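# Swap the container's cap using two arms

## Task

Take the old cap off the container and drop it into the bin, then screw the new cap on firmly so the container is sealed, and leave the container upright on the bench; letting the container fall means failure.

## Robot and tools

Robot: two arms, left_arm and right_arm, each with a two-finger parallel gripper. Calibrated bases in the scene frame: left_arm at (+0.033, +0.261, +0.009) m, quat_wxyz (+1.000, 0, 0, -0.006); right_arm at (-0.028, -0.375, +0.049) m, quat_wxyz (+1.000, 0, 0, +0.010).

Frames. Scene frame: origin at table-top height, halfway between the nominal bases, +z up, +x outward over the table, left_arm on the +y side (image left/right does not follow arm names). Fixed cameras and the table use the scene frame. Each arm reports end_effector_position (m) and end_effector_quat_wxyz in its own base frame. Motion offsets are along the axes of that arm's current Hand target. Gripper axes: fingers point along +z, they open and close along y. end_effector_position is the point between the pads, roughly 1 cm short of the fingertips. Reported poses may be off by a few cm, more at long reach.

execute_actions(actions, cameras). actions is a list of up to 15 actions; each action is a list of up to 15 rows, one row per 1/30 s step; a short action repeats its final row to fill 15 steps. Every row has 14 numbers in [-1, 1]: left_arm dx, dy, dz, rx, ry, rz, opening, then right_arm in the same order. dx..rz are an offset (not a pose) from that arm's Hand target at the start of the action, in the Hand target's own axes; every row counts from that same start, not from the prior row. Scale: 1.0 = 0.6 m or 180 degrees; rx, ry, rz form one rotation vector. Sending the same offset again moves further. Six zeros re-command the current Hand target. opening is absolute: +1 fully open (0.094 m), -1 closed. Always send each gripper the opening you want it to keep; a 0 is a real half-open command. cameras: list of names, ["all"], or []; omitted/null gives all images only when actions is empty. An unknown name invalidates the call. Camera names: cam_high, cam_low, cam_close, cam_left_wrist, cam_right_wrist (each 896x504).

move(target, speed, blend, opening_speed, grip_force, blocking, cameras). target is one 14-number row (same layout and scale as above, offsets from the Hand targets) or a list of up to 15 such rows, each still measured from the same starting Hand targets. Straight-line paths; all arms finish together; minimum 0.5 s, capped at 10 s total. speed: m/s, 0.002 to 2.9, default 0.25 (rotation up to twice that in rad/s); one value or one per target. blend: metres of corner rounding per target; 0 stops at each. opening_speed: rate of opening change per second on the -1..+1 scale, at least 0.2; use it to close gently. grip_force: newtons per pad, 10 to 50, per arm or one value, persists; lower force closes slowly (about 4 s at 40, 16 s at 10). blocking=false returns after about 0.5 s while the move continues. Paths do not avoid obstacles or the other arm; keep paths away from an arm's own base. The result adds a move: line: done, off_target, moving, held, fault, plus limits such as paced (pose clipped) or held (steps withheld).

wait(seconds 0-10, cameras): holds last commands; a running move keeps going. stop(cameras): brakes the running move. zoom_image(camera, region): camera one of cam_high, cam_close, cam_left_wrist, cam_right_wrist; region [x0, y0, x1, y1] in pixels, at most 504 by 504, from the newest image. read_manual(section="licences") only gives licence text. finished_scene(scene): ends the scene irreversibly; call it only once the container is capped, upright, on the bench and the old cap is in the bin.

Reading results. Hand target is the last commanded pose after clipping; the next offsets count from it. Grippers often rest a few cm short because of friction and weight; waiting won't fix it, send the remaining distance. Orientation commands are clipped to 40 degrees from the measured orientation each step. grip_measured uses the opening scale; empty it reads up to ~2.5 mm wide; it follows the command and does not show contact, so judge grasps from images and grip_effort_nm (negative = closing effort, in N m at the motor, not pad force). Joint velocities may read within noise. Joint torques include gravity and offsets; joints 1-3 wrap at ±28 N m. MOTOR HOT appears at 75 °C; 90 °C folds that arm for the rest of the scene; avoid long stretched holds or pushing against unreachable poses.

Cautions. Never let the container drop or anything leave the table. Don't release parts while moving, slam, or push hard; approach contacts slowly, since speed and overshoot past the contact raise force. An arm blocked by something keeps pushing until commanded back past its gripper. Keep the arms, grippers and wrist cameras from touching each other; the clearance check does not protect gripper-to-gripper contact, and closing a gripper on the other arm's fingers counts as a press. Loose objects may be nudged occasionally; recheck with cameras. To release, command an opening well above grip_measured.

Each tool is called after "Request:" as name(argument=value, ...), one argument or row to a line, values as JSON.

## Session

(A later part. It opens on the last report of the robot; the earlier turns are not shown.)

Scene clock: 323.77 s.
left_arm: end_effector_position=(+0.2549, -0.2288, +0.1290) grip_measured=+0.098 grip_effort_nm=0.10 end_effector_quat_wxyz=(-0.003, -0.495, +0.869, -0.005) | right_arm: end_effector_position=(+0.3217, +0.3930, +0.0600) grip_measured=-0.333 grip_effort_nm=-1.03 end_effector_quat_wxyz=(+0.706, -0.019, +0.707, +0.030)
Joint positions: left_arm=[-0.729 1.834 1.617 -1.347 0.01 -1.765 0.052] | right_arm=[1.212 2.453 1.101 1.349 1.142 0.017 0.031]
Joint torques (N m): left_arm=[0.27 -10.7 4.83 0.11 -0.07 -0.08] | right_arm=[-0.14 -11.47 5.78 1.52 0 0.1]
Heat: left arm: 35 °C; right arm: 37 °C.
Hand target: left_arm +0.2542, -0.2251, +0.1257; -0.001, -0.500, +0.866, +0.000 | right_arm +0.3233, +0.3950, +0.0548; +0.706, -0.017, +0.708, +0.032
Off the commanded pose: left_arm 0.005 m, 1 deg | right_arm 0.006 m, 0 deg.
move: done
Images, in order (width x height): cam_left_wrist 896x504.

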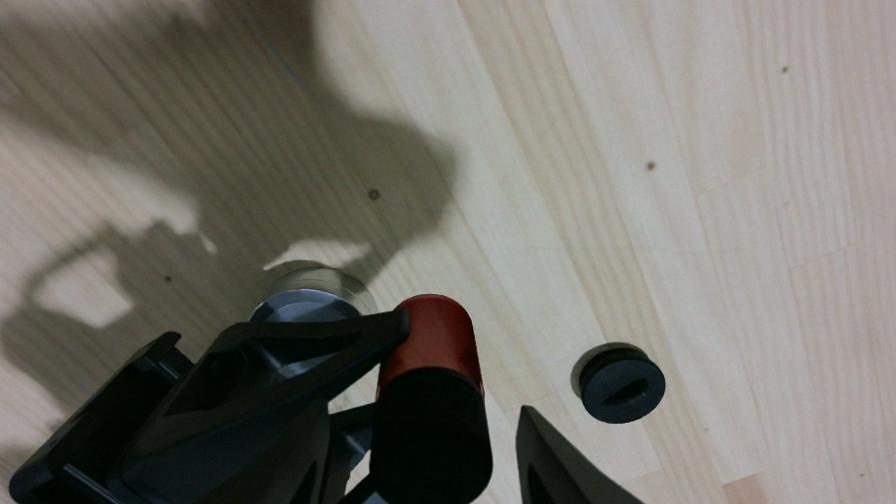

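Request:
move(
  target=[
    [0.001,-0.004,0.0048,0,0,0,0.1,0,0,0,0,0,0,-0.7],
    [0.001,-0.004,0.0048,0,0,0,-0.7,0,0,0,0,0,0,-0.7],
    [0.001,-0.004,0.0048,0,0,0.2,-0.7,0,0,0,0,0,0,-0.7],
  ],
  speed=[0.04,0.04,0.12],
  opening_speed=0.8,
  cameras=["cam_left_wrist","cam_right_wrist"],
)

Request:
zoom_image(
  camera="cam_right_wrist",
  region=[340, 280, 580, 480],
)

Scene clock: 329.83 s.
left_arm: end_effector_position=(+0.2611, -0.2324, +0.1292) grip_measured=-0.369 grip_effort_nm=-1.02 end_effector_quat_wxyz=(+0.008, -0.228, +0.974, -0.016) | right_arm: end_effector_position=(+0.3219, +0.3899, +0.0598) grip_measured=-0.333 grip_effort_nm=-1.02 end_effector_quat_wxyz=(+0.706, -0.015, +0.707, +0.022)
Joint positions: left_arm=[-0.727 1.834 1.617 -1.318 0.006 -1.186 0.03] | right_arm=[1.212 2.453 1.101 1.348 1.159 0.013 0.031]
Joint torques (N m): left_arm=[0.08 -9.91 5 -0.02 -0.03 0.39] | right_arm=[-0.12 -11.49 5.72 1.52 -0.17 0.14]
Heat: left arm: 35 °C; right arm: 38 °C.
Hand target: left_arm +0.2560, -0.2269, +0.1228; -0.001, -0.208, +0.978, +0.000 | right_arm +0.3233, +0.3950, +0.0547; +0.706, -0.016, +0.708, +0.032
Off the commanded pose: left_arm 0.010 m, 3 deg | right_arm 0.007 m, 1 deg.
move: off_target (left_arm)
Images, in order (width x height): cam_left_wrist 896x504, cam_right_wrist 896x504.

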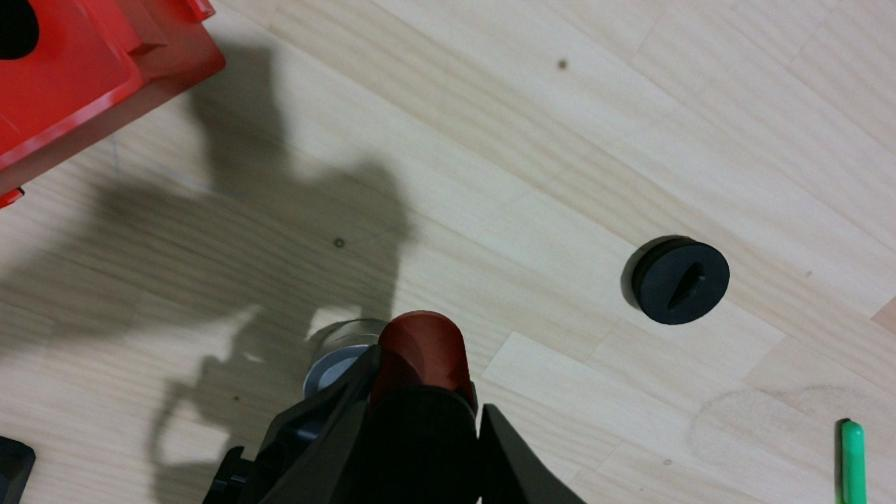

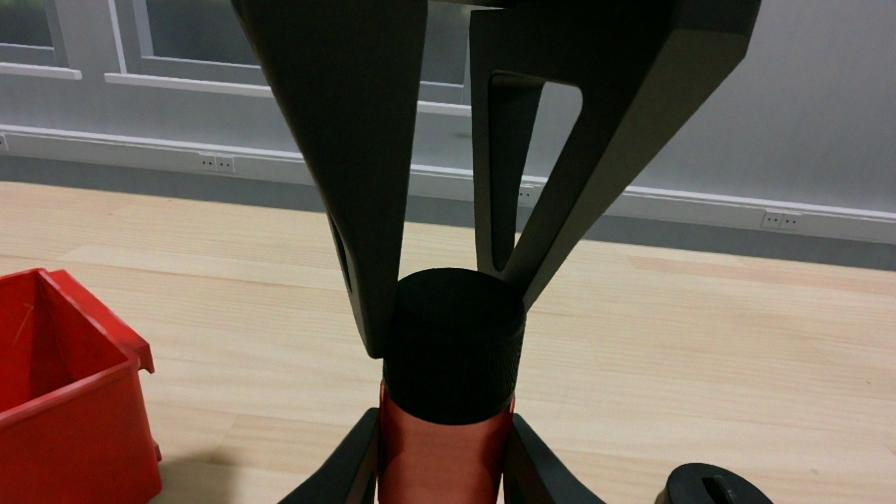

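Scaled by 2.100.

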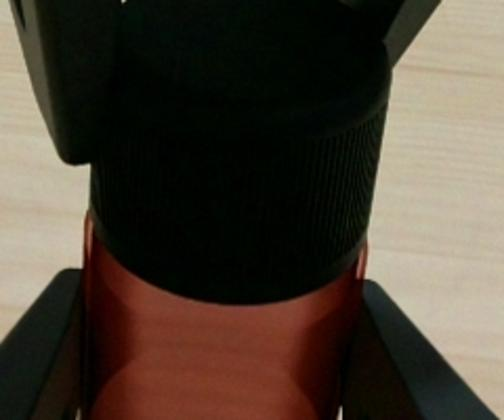

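Request:
move(
  target=[0,0,0,0,0,0.25,-0.7,0,0,0,0,0,0,-0.7],
  speed=0.15,
  cameras=["cam_left_wrist","cam_right_wrist","cam_close"],
)

Request:
zoom_image(
  camera="cam_right_wrist",
  region=[340, 280, 580, 480],
)

Request:
zoom_image(
  camera="cam_close",
  region=[430, 120, 600, 270],
)

Scene clock: 333.90 s.
left_arm: end_effector_position=(+0.2701, -0.2342, +0.1296) grip_measured=-0.698 grip_effort_nm=-0.09 end_effector_quat_wxyz=(+0.031, +0.176, +0.984, -0.014) | right_arm: end_effector_position=(+0.3189, +0.3988, +0.0579) grip_measured=-0.333 grip_effort_nm=-1.02 end_effector_quat_wxyz=(+0.705, -0.032, +0.708, +0.037)
Joint positions: left_arm=[-0.721 1.834 1.617 -1.287 -0.008 -0.367 0.014] | right_arm=[1.218 2.456 1.101 1.345 1.12 0.017 0.031]
Joint torques (N m): left_arm=[-0.38 -9.91 5.24 -0.26 0.09 0.07] | right_arm=[-0.66 -11.75 5.74 1.58 0.22 0.1]
Heat: left arm: 35 °C; right arm: 38 °C.
Hand target: left_arm +0.2560, -0.2269, +0.1228; -0.001, +0.183, +0.983, -0.001 | right_arm +0.3232, +0.3951, +0.0547; +0.706, -0.016, +0.708, +0.032
Off the commanded pose: left_arm 0.017 m, 4 deg | right_arm 0.007 m, 2 deg.
move: off_target (left_arm)
Images, in order (width x height): cam_close 896x504, cam_left_wrist 896x504, cam_right_wrist 896x504.

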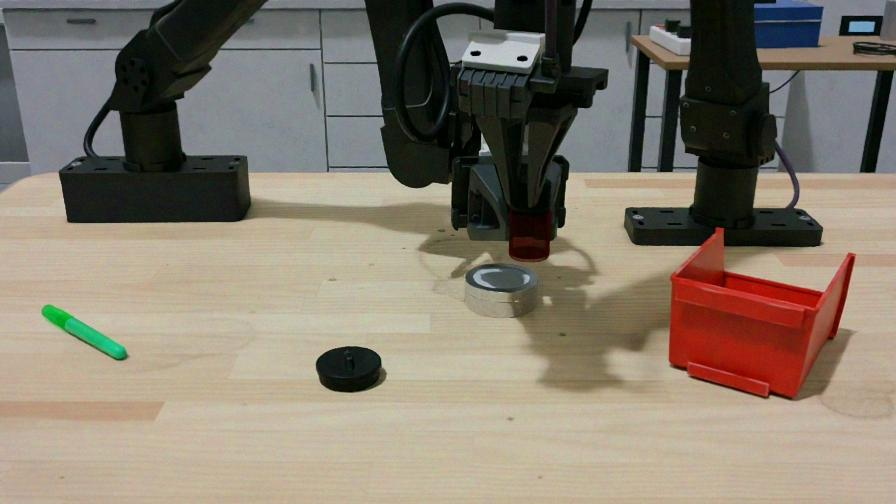

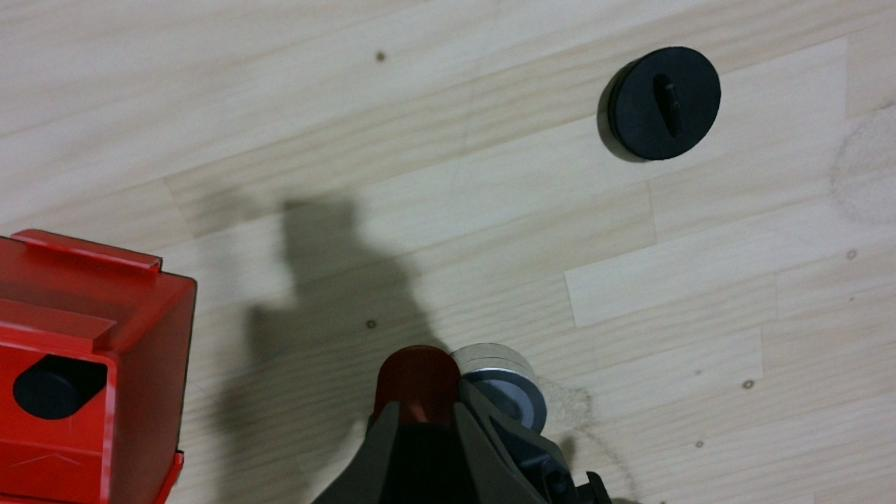

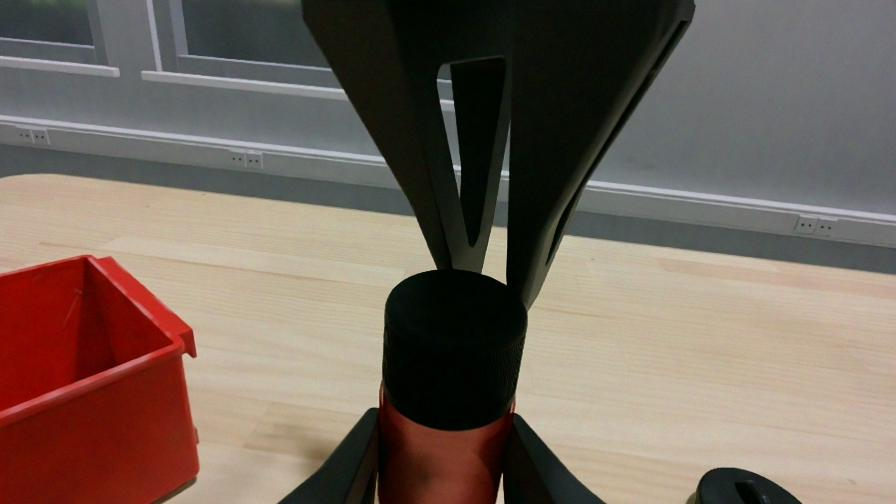

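Scaled by 2.100.

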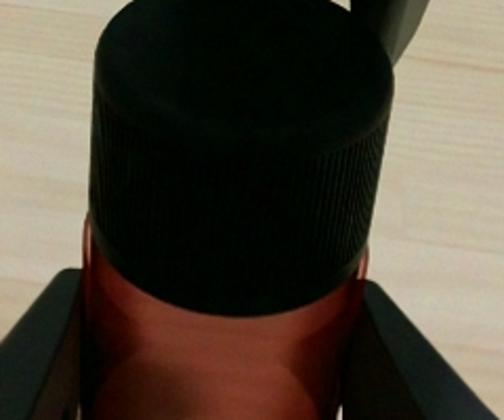

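Scaled by 2.965.

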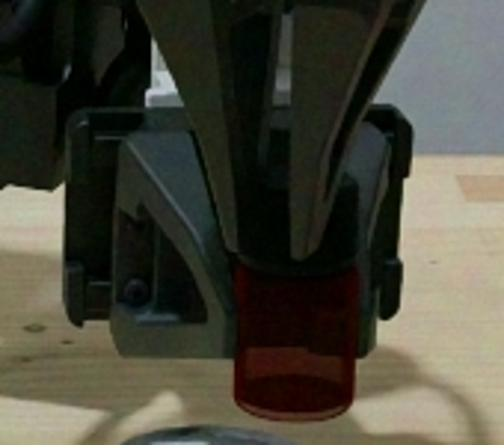

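Request:
move(
  target=[-0.0373,0.0052,-0.0167,0,0,0,-0.7,0,0,0,0,0,0,-0.7],
  speed=0.05,
  cameras=["cam_left_wrist","cam_right_wrist","cam_close"],
)

Request:
zoom_image(
  camera="cam_right_wrist",
  region=[300, 220, 640, 500],
)

Scene clock: 336.67 s.
left_arm: end_effector_position=(+0.2757, -0.2319, +0.1317) grip_measured=-0.698 grip_effort_nm=-0.09 end_effector_quat_wxyz=(+0.004, +0.183, +0.983, -0.003) | right_arm: end_effector_position=(+0.3191, +0.3973, +0.0579) grip_measured=-0.333 grip_effort_nm=-1.02 end_effector_quat_wxyz=(+0.705, -0.029, +0.708, +0.035)
Joint positions: left_arm=[-0.702 1.903 1.718 -1.376 0 -0.335 0.014] | right_arm=[1.218 2.456 1.101 1.345 1.128 0.017 0.031]
Joint torques (N m): left_arm=[0.46 -9.59 8.38 -0.13 0.01 0.04] | right_arm=[-0.66 -11.77 5.75 1.58 0.14 0.11]
Heat: left arm: 35 °C; right arm: 39 °C.
Hand target: left_arm +0.2781, -0.2320, +0.1329; -0.001, +0.182, +0.983, -0.001 | right_arm +0.3232, +0.3951, +0.0547; +0.706, -0.017, +0.708, +0.032
Off the commanded pose: left_arm 0.003 m, 1 deg | right_arm 0.006 m, 1 deg.
move: done
Images, in order (width x height): cam_close 896x504, cam_left_wrist 896x504, cam_right_wrist 896x504.

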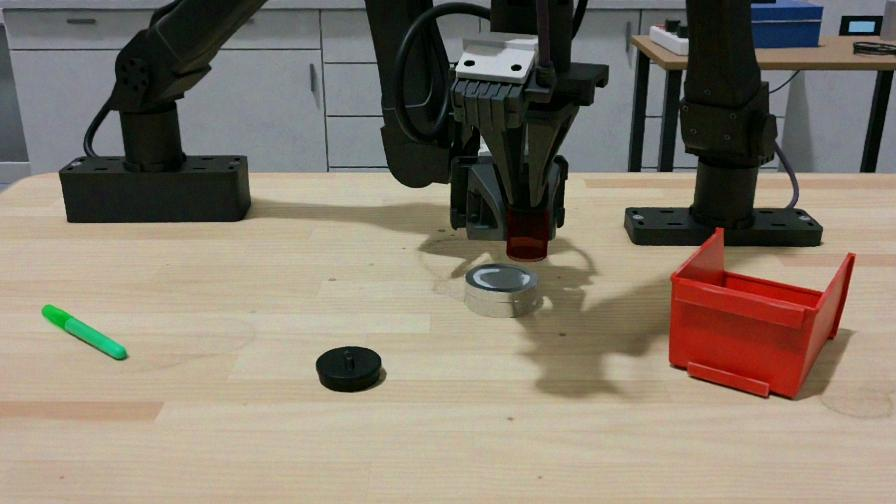

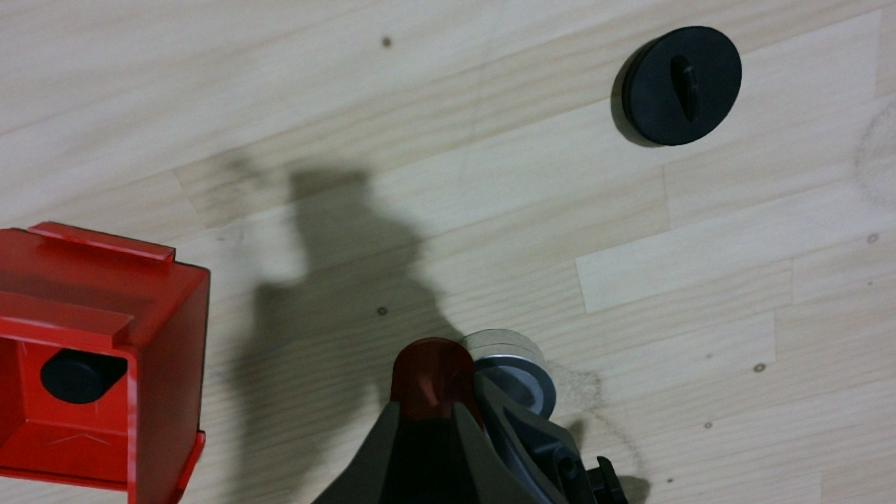

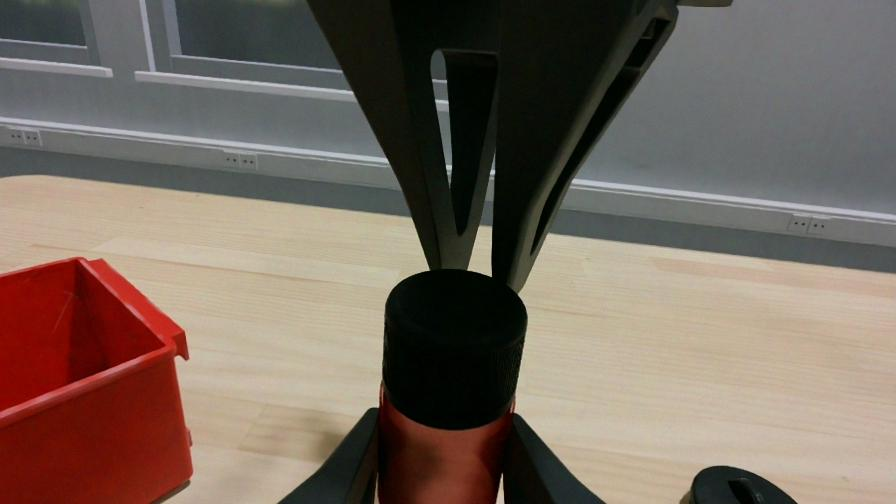

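Scaled by 1.482.

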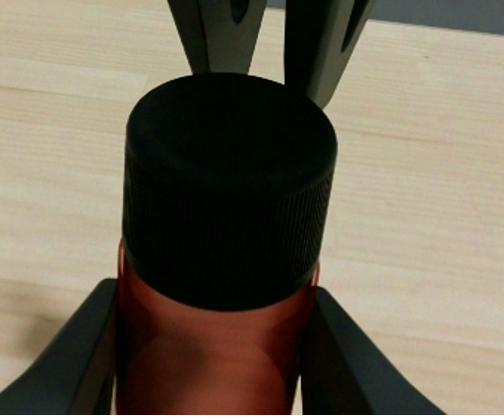

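Request:
move(
  target=[
    [0,0,-0.06,0,0,0,-0.7,0,0,0,0,0,0,-0.7],
    [0.0391,-0.0078,-0.06,0,0,-0.1167,0.4,0,0,0,0,0,0,-0.7],
  ],
  speed=0.1,
  cameras=["cam_left_wrist","cam_right_wrist"],
)

Scene clock: 341.80 s.
left_arm: end_effector_position=(+0.2570, -0.2276, +0.1637) grip_measured=+0.398 grip_effort_nm=0.11 end_effector_quat_wxyz=(-0.011, +0.000, +1.000, +0.007) | right_arm: end_effector_position=(+0.3191, +0.3971, +0.0579) grip_measured=-0.333 grip_effort_nm=-1.02 end_effector_quat_wxyz=(+0.705, -0.028, +0.708, +0.034)
Joint positions: left_arm=[-0.725 1.886 1.823 -1.534 0.005 -0.725 0.066] | right_arm=[1.218 2.456 1.101 1.345 1.129 0.017 0.031]
Joint torques (N m): left_arm=[-0.5 -13.5 4.64 0.12 -0.02 -0.07] | right_arm=[-0.68 -11.77 5.76 1.57 0.13 0.11]
Heat: left arm: 35 °C; right arm: 40 °C.
Hand target: left_arm +0.2545, -0.2279, +0.1689; -0.001, +0.000, +1.000, -0.001 | right_arm +0.3232, +0.3951, +0.0547; +0.706, -0.016, +0.708, +0.032
Off the commanded pose: left_arm 0.006 m, 2 deg | right_arm 0.006 m, 1 deg.
move: done
Images, in order (width x height): cam_left_wrist 896x504, cam_right_wrist 896x504.

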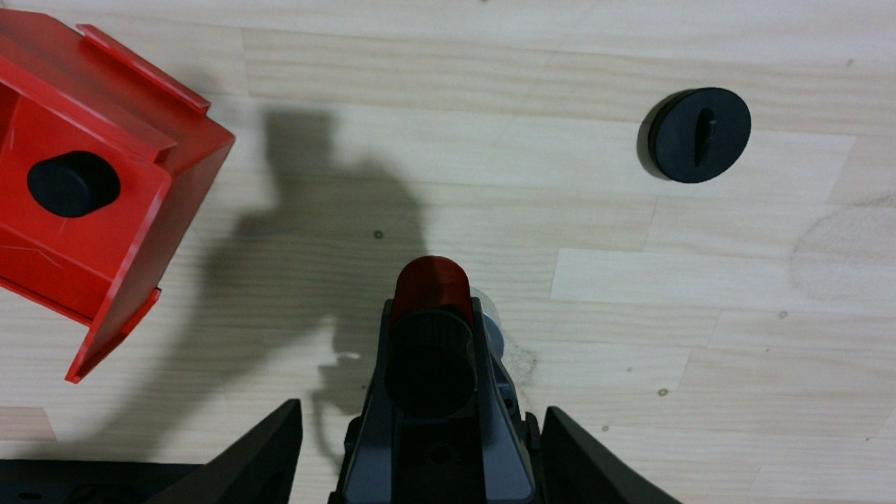

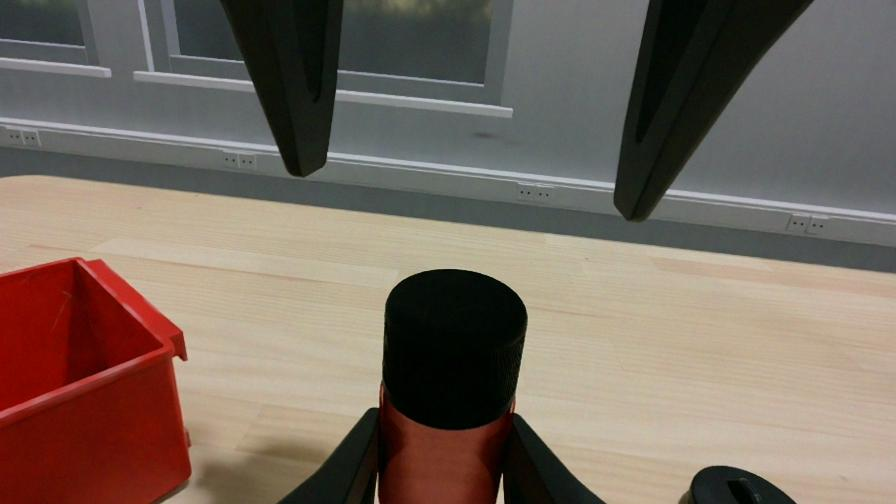

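Request:
move(
  target=[0.005,-0.0027,0.055,0,0,0,0.4,0,0,0,0,0,0,-0.7],
  speed=0.08,
  cameras=["cam_left_wrist","cam_right_wrist"],
)

Scene clock: 344.87 s.
left_arm: end_effector_position=(+0.2531, -0.2288, +0.1313) grip_measured=+0.398 grip_effort_nm=0.11 end_effector_quat_wxyz=(-0.012, +0.000, +1.000, +0.007) | right_arm: end_effector_position=(+0.3191, +0.3971, +0.0579) grip_measured=-0.333 grip_effort_nm=-1.02 end_effector_quat_wxyz=(+0.705, -0.028, +0.708, +0.034)
Joint positions: left_arm=[-0.735 1.864 1.665 -1.399 0.005 -0.734 0.066] | right_arm=[1.218 2.456 1.101 1.345 1.129 0.017 0.031]
Joint torques (N m): left_arm=[-0.49 -13.33 4.7 0.14 -0.03 -0.08] | right_arm=[-0.65 -11.77 5.75 1.57 0.13 0.1]
Heat: left arm: 36 °C; right arm: 40 °C.
Hand target: left_arm +0.2515, -0.2296, +0.1360; -0.001, +0.000, +1.000, -0.001 | right_arm +0.3232, +0.3951, +0.0547; +0.706, -0.016, +0.708, +0.032
Off the commanded pose: left_arm 0.005 m, 2 deg | right_arm 0.006 m, 1 deg.
move: done
Images, in order (width x height): cam_left_wrist 896x504, cam_right_wrist 896x504.

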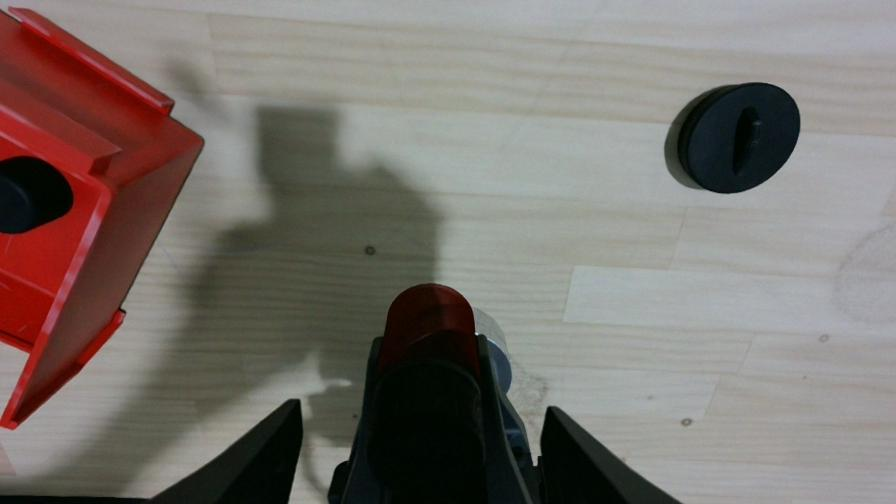

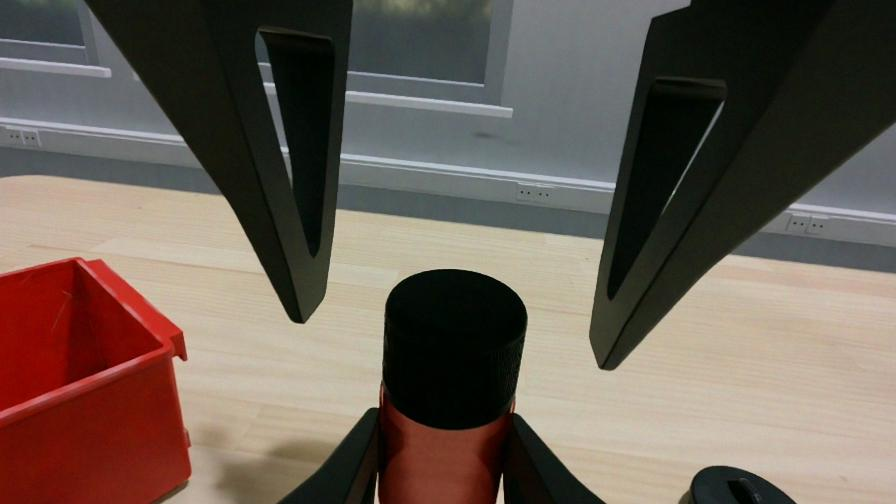

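Request:
zoom_image(
  camera="cam_left_wrist",
  region=[280, 260, 600, 504],
)

Request:
zoom_image(
  camera="cam_right_wrist",
  region=[280, 230, 640, 480],
)

Request:
wait(
  seconds=0.1,
  cameras=["cam_close","cam_low","cam_high"],
)

Request:
zoom_image(
  camera="cam_low",
  region=[385, 130, 505, 220],
)

Request:
zoom_image(
  camera="cam_close",
  region=[430, 90, 620, 270],
)

Scaled by 1.575.

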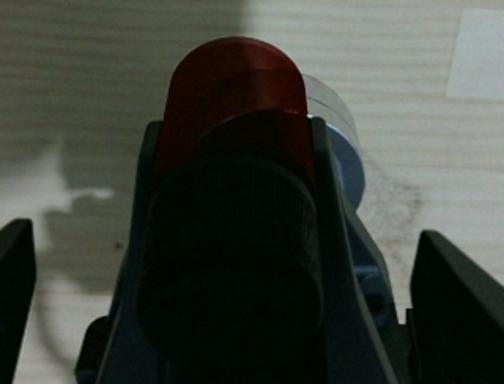

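Scaled by 1.400.

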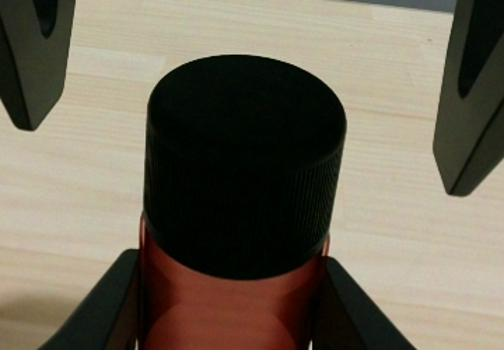

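Scene clock: 345.87 s.
left_arm: end_effector_position=(+0.2532, -0.2288, +0.1313) grip_measured=+0.398 grip_effort_nm=0.11 end_effector_quat_wxyz=(-0.012, +0.000, +1.000, +0.007) | right_arm: end_effector_position=(+0.3191, +0.3971, +0.0579) grip_measured=-0.333 grip_effort_nm=-1.02 end_effector_quat_wxyz=(+0.705, -0.028, +0.708, +0.034)
Joint positions: left_arm=[-0.735 1.864 1.665 -1.399 0.005 -0.735 0.066] | right_arm=[1.218 2.456 1.101 1.345 1.129 0.017 0.031]
Joint torques (N m): left_arm=[-0.53 -13.3 4.72 0.14 -0.03 -0.07] | right_arm=[-0.64 -11.75 5.78 1.58 0.13 0.1]
Heat: left arm: 36 °C; right arm: 40 °C.
Hand target: left_arm +0.2515, -0.2296, +0.1360; -0.001, +0.000, +1.000, -0.001 | right_arm +0.3232, +0.3951, +0.0547; +0.706, -0.016, +0.708, +0.032
Tool commands: left_gripper/opening=+0.4 right_gripper/opening=-0.7
Off the commanded pose: left_arm 0.005 m, 2 deg | right_arm 0.006 m, 1 deg.
wait: 0.10 s; at rest from the start
Images, in order (width x height): cam_high 896x504, cam_low 896x504, cam_close 896x504.

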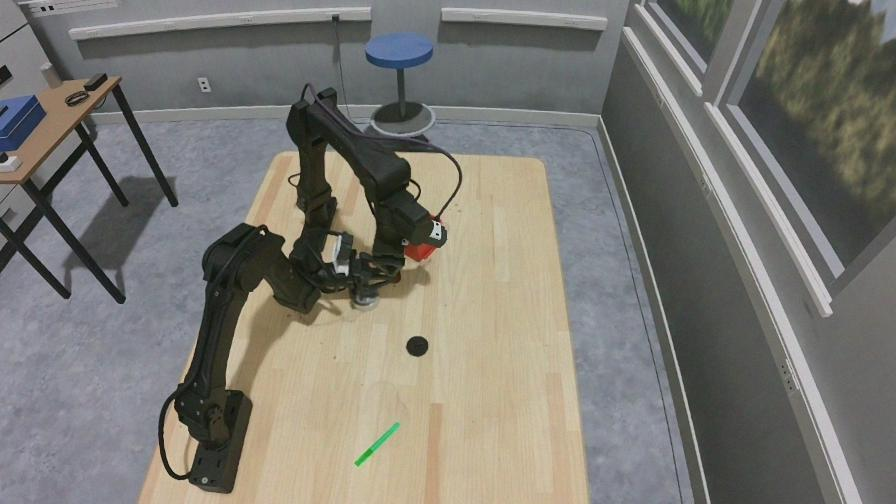

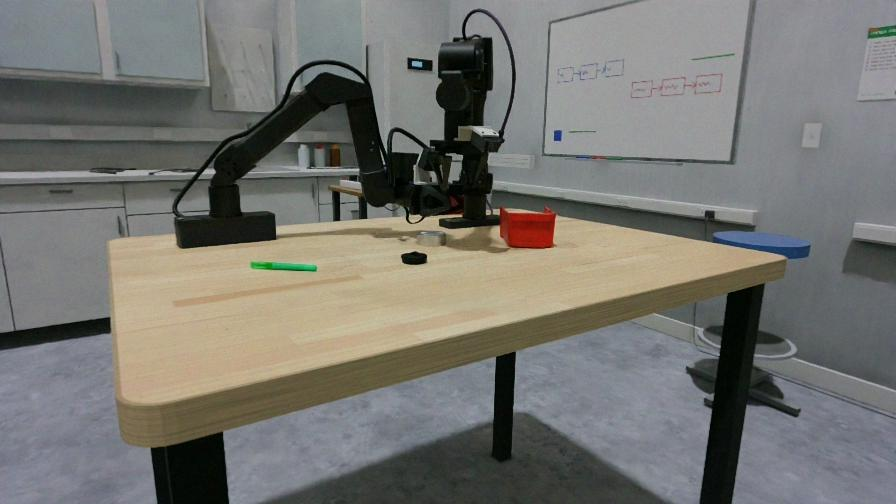

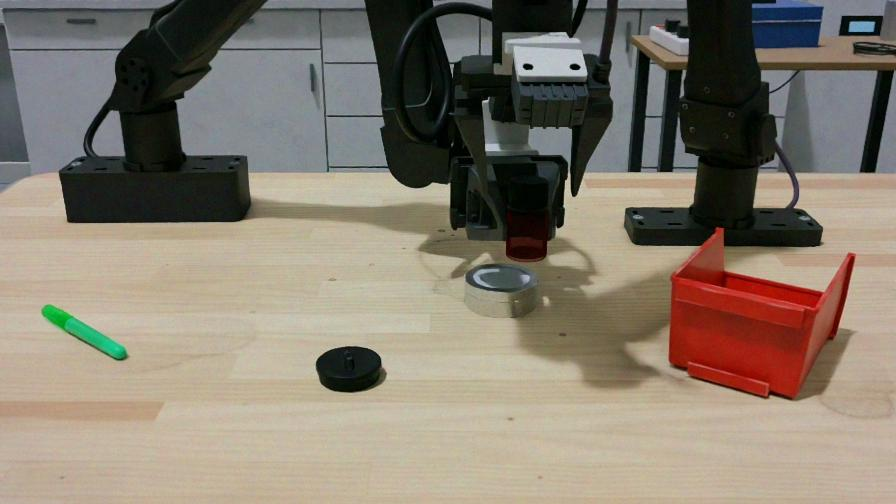

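Scaled by 4.200.

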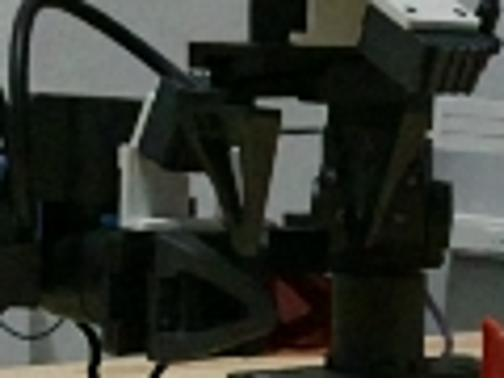

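Scaled by 2.653.

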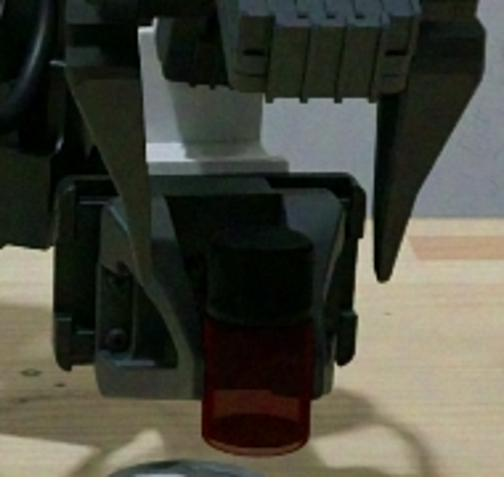

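Request:
move(
  target=[
    [0,0.0015,0.004,0,0,0,0.4,0,0,0,0,0,0,-0.7],
    [0,0.0015,0.004,0,0,0,-0.6,0,0,0,0,0,0,-0.7],
  ],
  speed=0.03,
  opening_speed=0.5,
  cameras=["cam_left_wrist","cam_right_wrist","cam_close"],
)

Request:
zoom_image(
  camera="cam_right_wrist",
  region=[280, 230, 640, 480],
)

Request:
zoom_image(
  camera="cam_close",
  region=[430, 90, 620, 270],
)

Scene clock: 350.17 s.
left_arm: end_effector_position=(+0.2528, -0.2290, +0.1282) grip_measured=-0.364 grip_effort_nm=-1.02 end_effector_quat_wxyz=(-0.013, +0.000, +1.000, +0.006) | right_arm: end_effector_position=(+0.3191, +0.3971, +0.0579) grip_measured=-0.333 grip_effort_nm=-1.02 end_effector_quat_wxyz=(+0.705, -0.028, +0.708, +0.034)
Joint positions: left_arm=[-0.735 1.863 1.651 -1.387 0.007 -0.735 0.03] | right_arm=[1.218 2.456 1.101 1.345 1.129 0.018 0.031]
Joint torques (N m): left_arm=[-0.36 -13.49 4.72 0.13 -0.04 -0.05] | right_arm=[-0.66 -11.75 5.74 1.57 0.13 0.1]
Heat: left arm: 36 °C; right arm: 41 °C.
Hand target: left_arm +0.2514, -0.2287, +0.1336; -0.001, +0.000, +1.000, -0.001 | right_arm +0.3232, +0.3951, +0.0547; +0.706, -0.016, +0.708, +0.032
Off the commanded pose: left_arm 0.006 m, 2 deg | right_arm 0.006 m, 1 deg.
move: done
Images, in order (width x height): cam_close 896x504, cam_left_wrist 896x504, cam_right_wrist 896x504.

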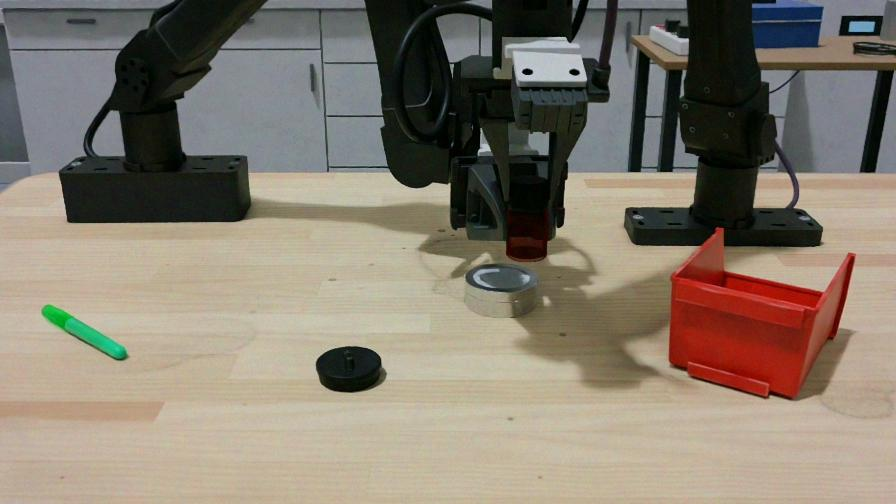

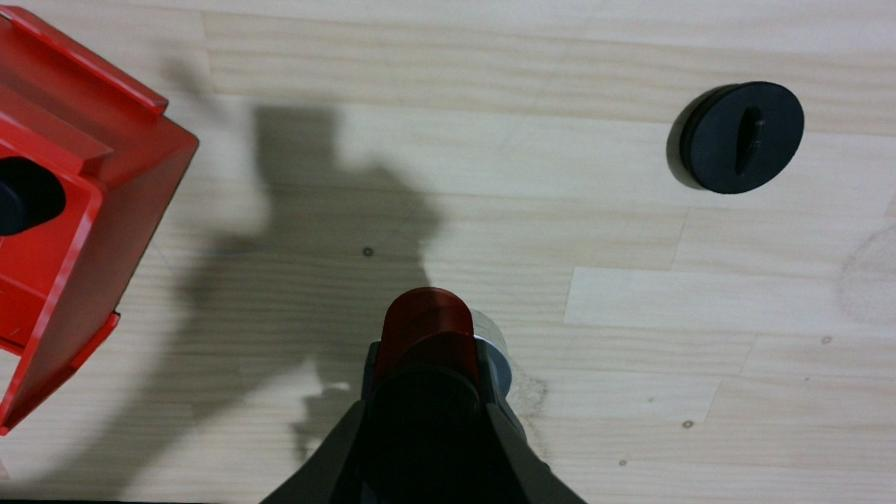

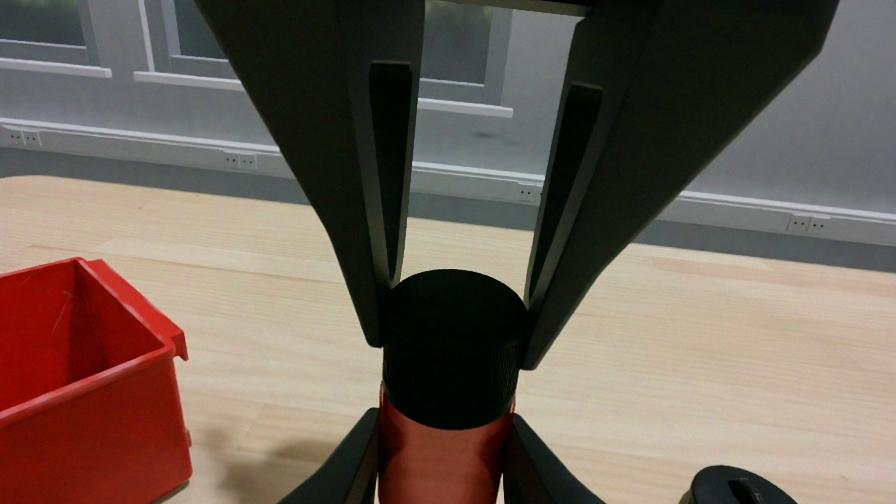

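Scaled by 1.400.

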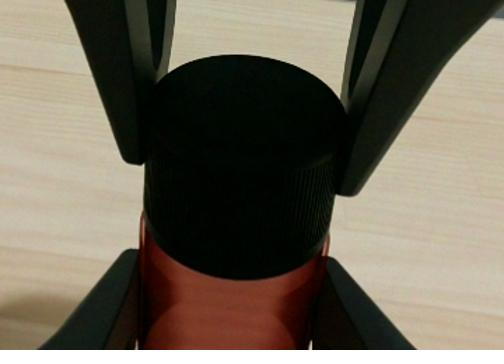

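Scaled by 2.653.

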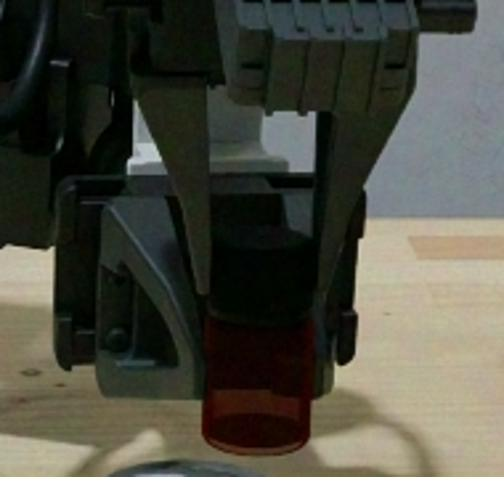

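Request:
move(
  target=[0,0,0,0,0,0.1111,-0.7,0,0,0,0,0,0,-0.7],
  speed=0.1,
  cameras=["cam_right_wrist"],
)

Request:
zoom_image(
  camera="cam_right_wrist",
  region=[280, 230, 640, 480],
)

Scene clock: 353.30 s.
left_arm: end_effector_position=(+0.2547, -0.2343, +0.1282) grip_measured=-0.365 grip_effort_nm=-1.02 end_effector_quat_wxyz=(-0.009, +0.143, +0.990, -0.007) | right_arm: end_effector_position=(+0.3200, +0.3930, +0.0577) grip_measured=-0.333 grip_effort_nm=-1.02 end_effector_quat_wxyz=(+0.705, -0.022, +0.708, +0.025)
Joint positions: left_arm=[-0.735 1.863 1.651 -1.367 0.022 -0.448 0.03] | right_arm=[1.216 2.456 1.101 1.343 1.149 0.016 0.031]
Joint torques (N m): left_arm=[-0.35 -13.38 4.89 -0.04 -0.17 0.53] | right_arm=[-0.54 -11.74 5.74 1.57 -0.07 0.11]
Heat: left arm: 36 °C; right arm: 41 °C.
Hand target: left_arm +0.2514, -0.2287, +0.1336; -0.001, +0.174, +0.985, -0.001 | right_arm +0.3232, +0.3950, +0.0547; +0.706, -0.016, +0.708, +0.032
Off the commanded pose: left_arm 0.008 m, 4 deg | right_arm 0.005 m, 1 deg.
move: off_target (left_arm)
Images, in order (width x height): cam_right_wrist 896x504.

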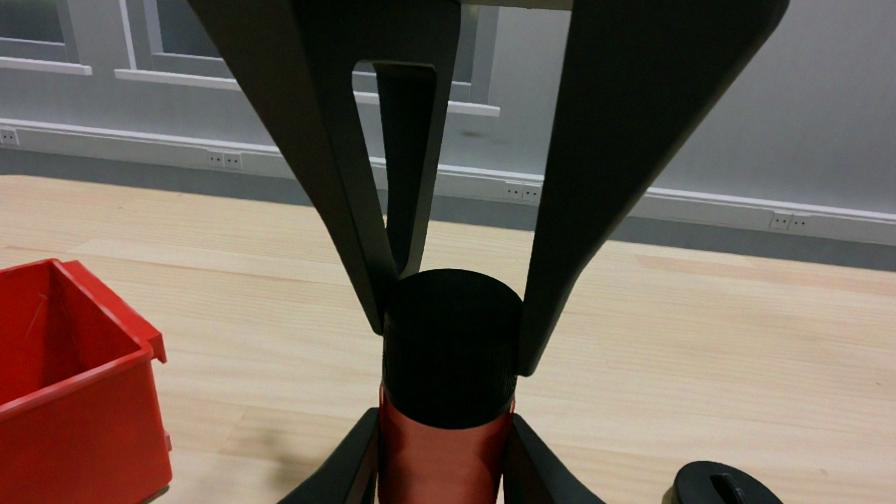

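Scaled by 1.400.

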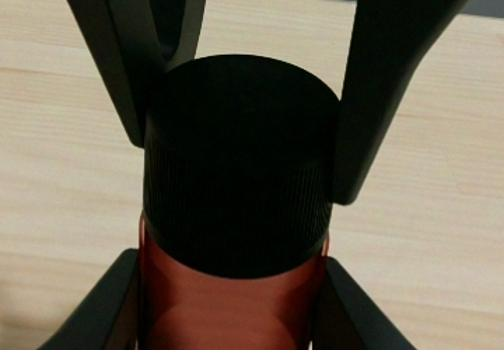

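Request:
move(
  target=[
    [0,0,0,0,0,0,-0.7,0,0,0,0,0,0,0.3],
    [0,0,0,0,0,0,-0.7,0,0,-0.1583,0,0,0,0.3],
  ],
  speed=0.08,
  opening_speed=0.5,
  cameras=["cam_left_wrist","cam_right_wrist","cam_close"],
)

Scene clock: 358.07 s.
left_arm: end_effector_position=(+0.2559, -0.2330, +0.1281) grip_measured=-0.365 grip_effort_nm=-1.02 end_effector_quat_wxyz=(-0.006, +0.170, +0.985, -0.003) | right_arm: end_effector_position=(+0.2289, +0.3929, +0.0433) grip_measured=+0.298 grip_effort_nm=0.12 end_effector_quat_wxyz=(+0.702, -0.040, +0.711, +0.017)
Joint positions: left_arm=[-0.735 1.863 1.651 -1.367 0.012 -0.394 0.03] | right_arm=[1.439 2.451 0.995 1.391 1.358 0.032 0.061]
Joint torques (N m): left_arm=[-0.35 -13.49 4.7 -0.02 -0.09 0.04] | right_arm=[-0.05 -14.78 2.5 1.7 0.17 0.1]
Heat: left arm: 37 °C; right arm: 42 °C.
Hand target: left_arm +0.2515, -0.2287, +0.1336; -0.001, +0.174, +0.985, -0.001 | right_arm +0.2286, +0.3885, +0.0549; +0.706, -0.016, +0.708, +0.031
Off the commanded pose: left_arm 0.008 m, 1 deg | right_arm 0.012 m, 3 deg.
move: off_target (right_arm)
Images, in order (width x height): cam_close 896x504, cam_left_wrist 896x504, cam_right_wrist 896x504.

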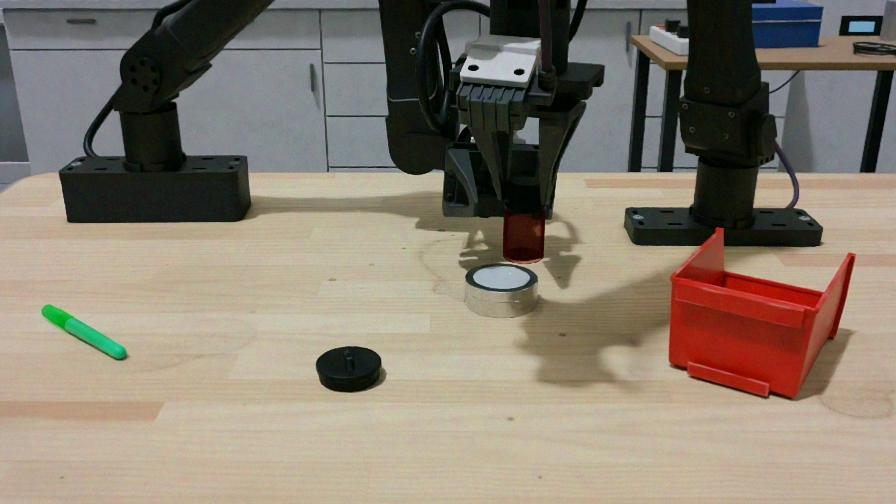

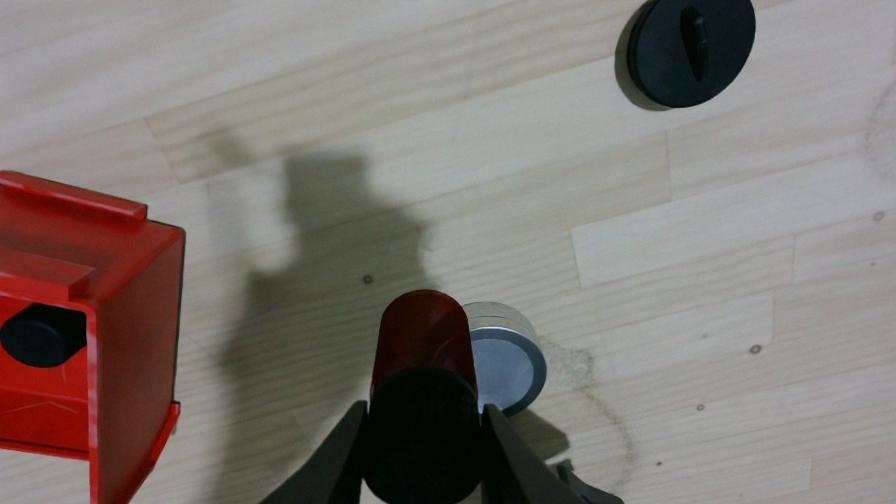

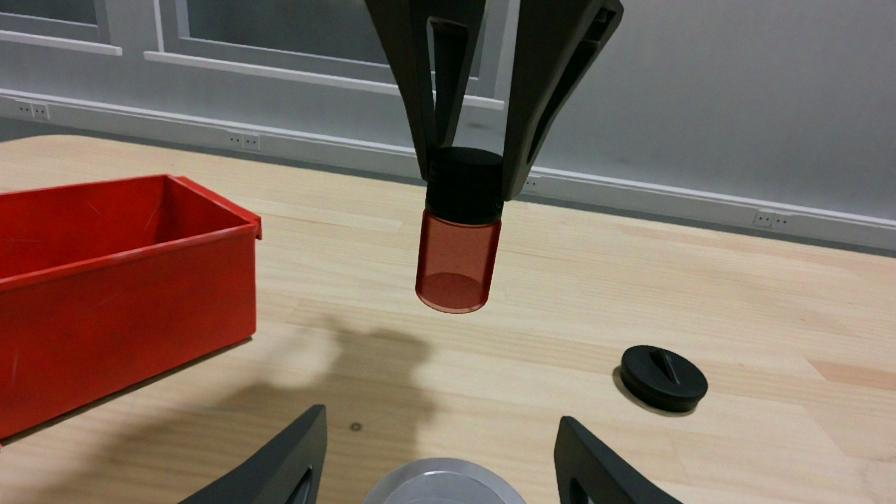

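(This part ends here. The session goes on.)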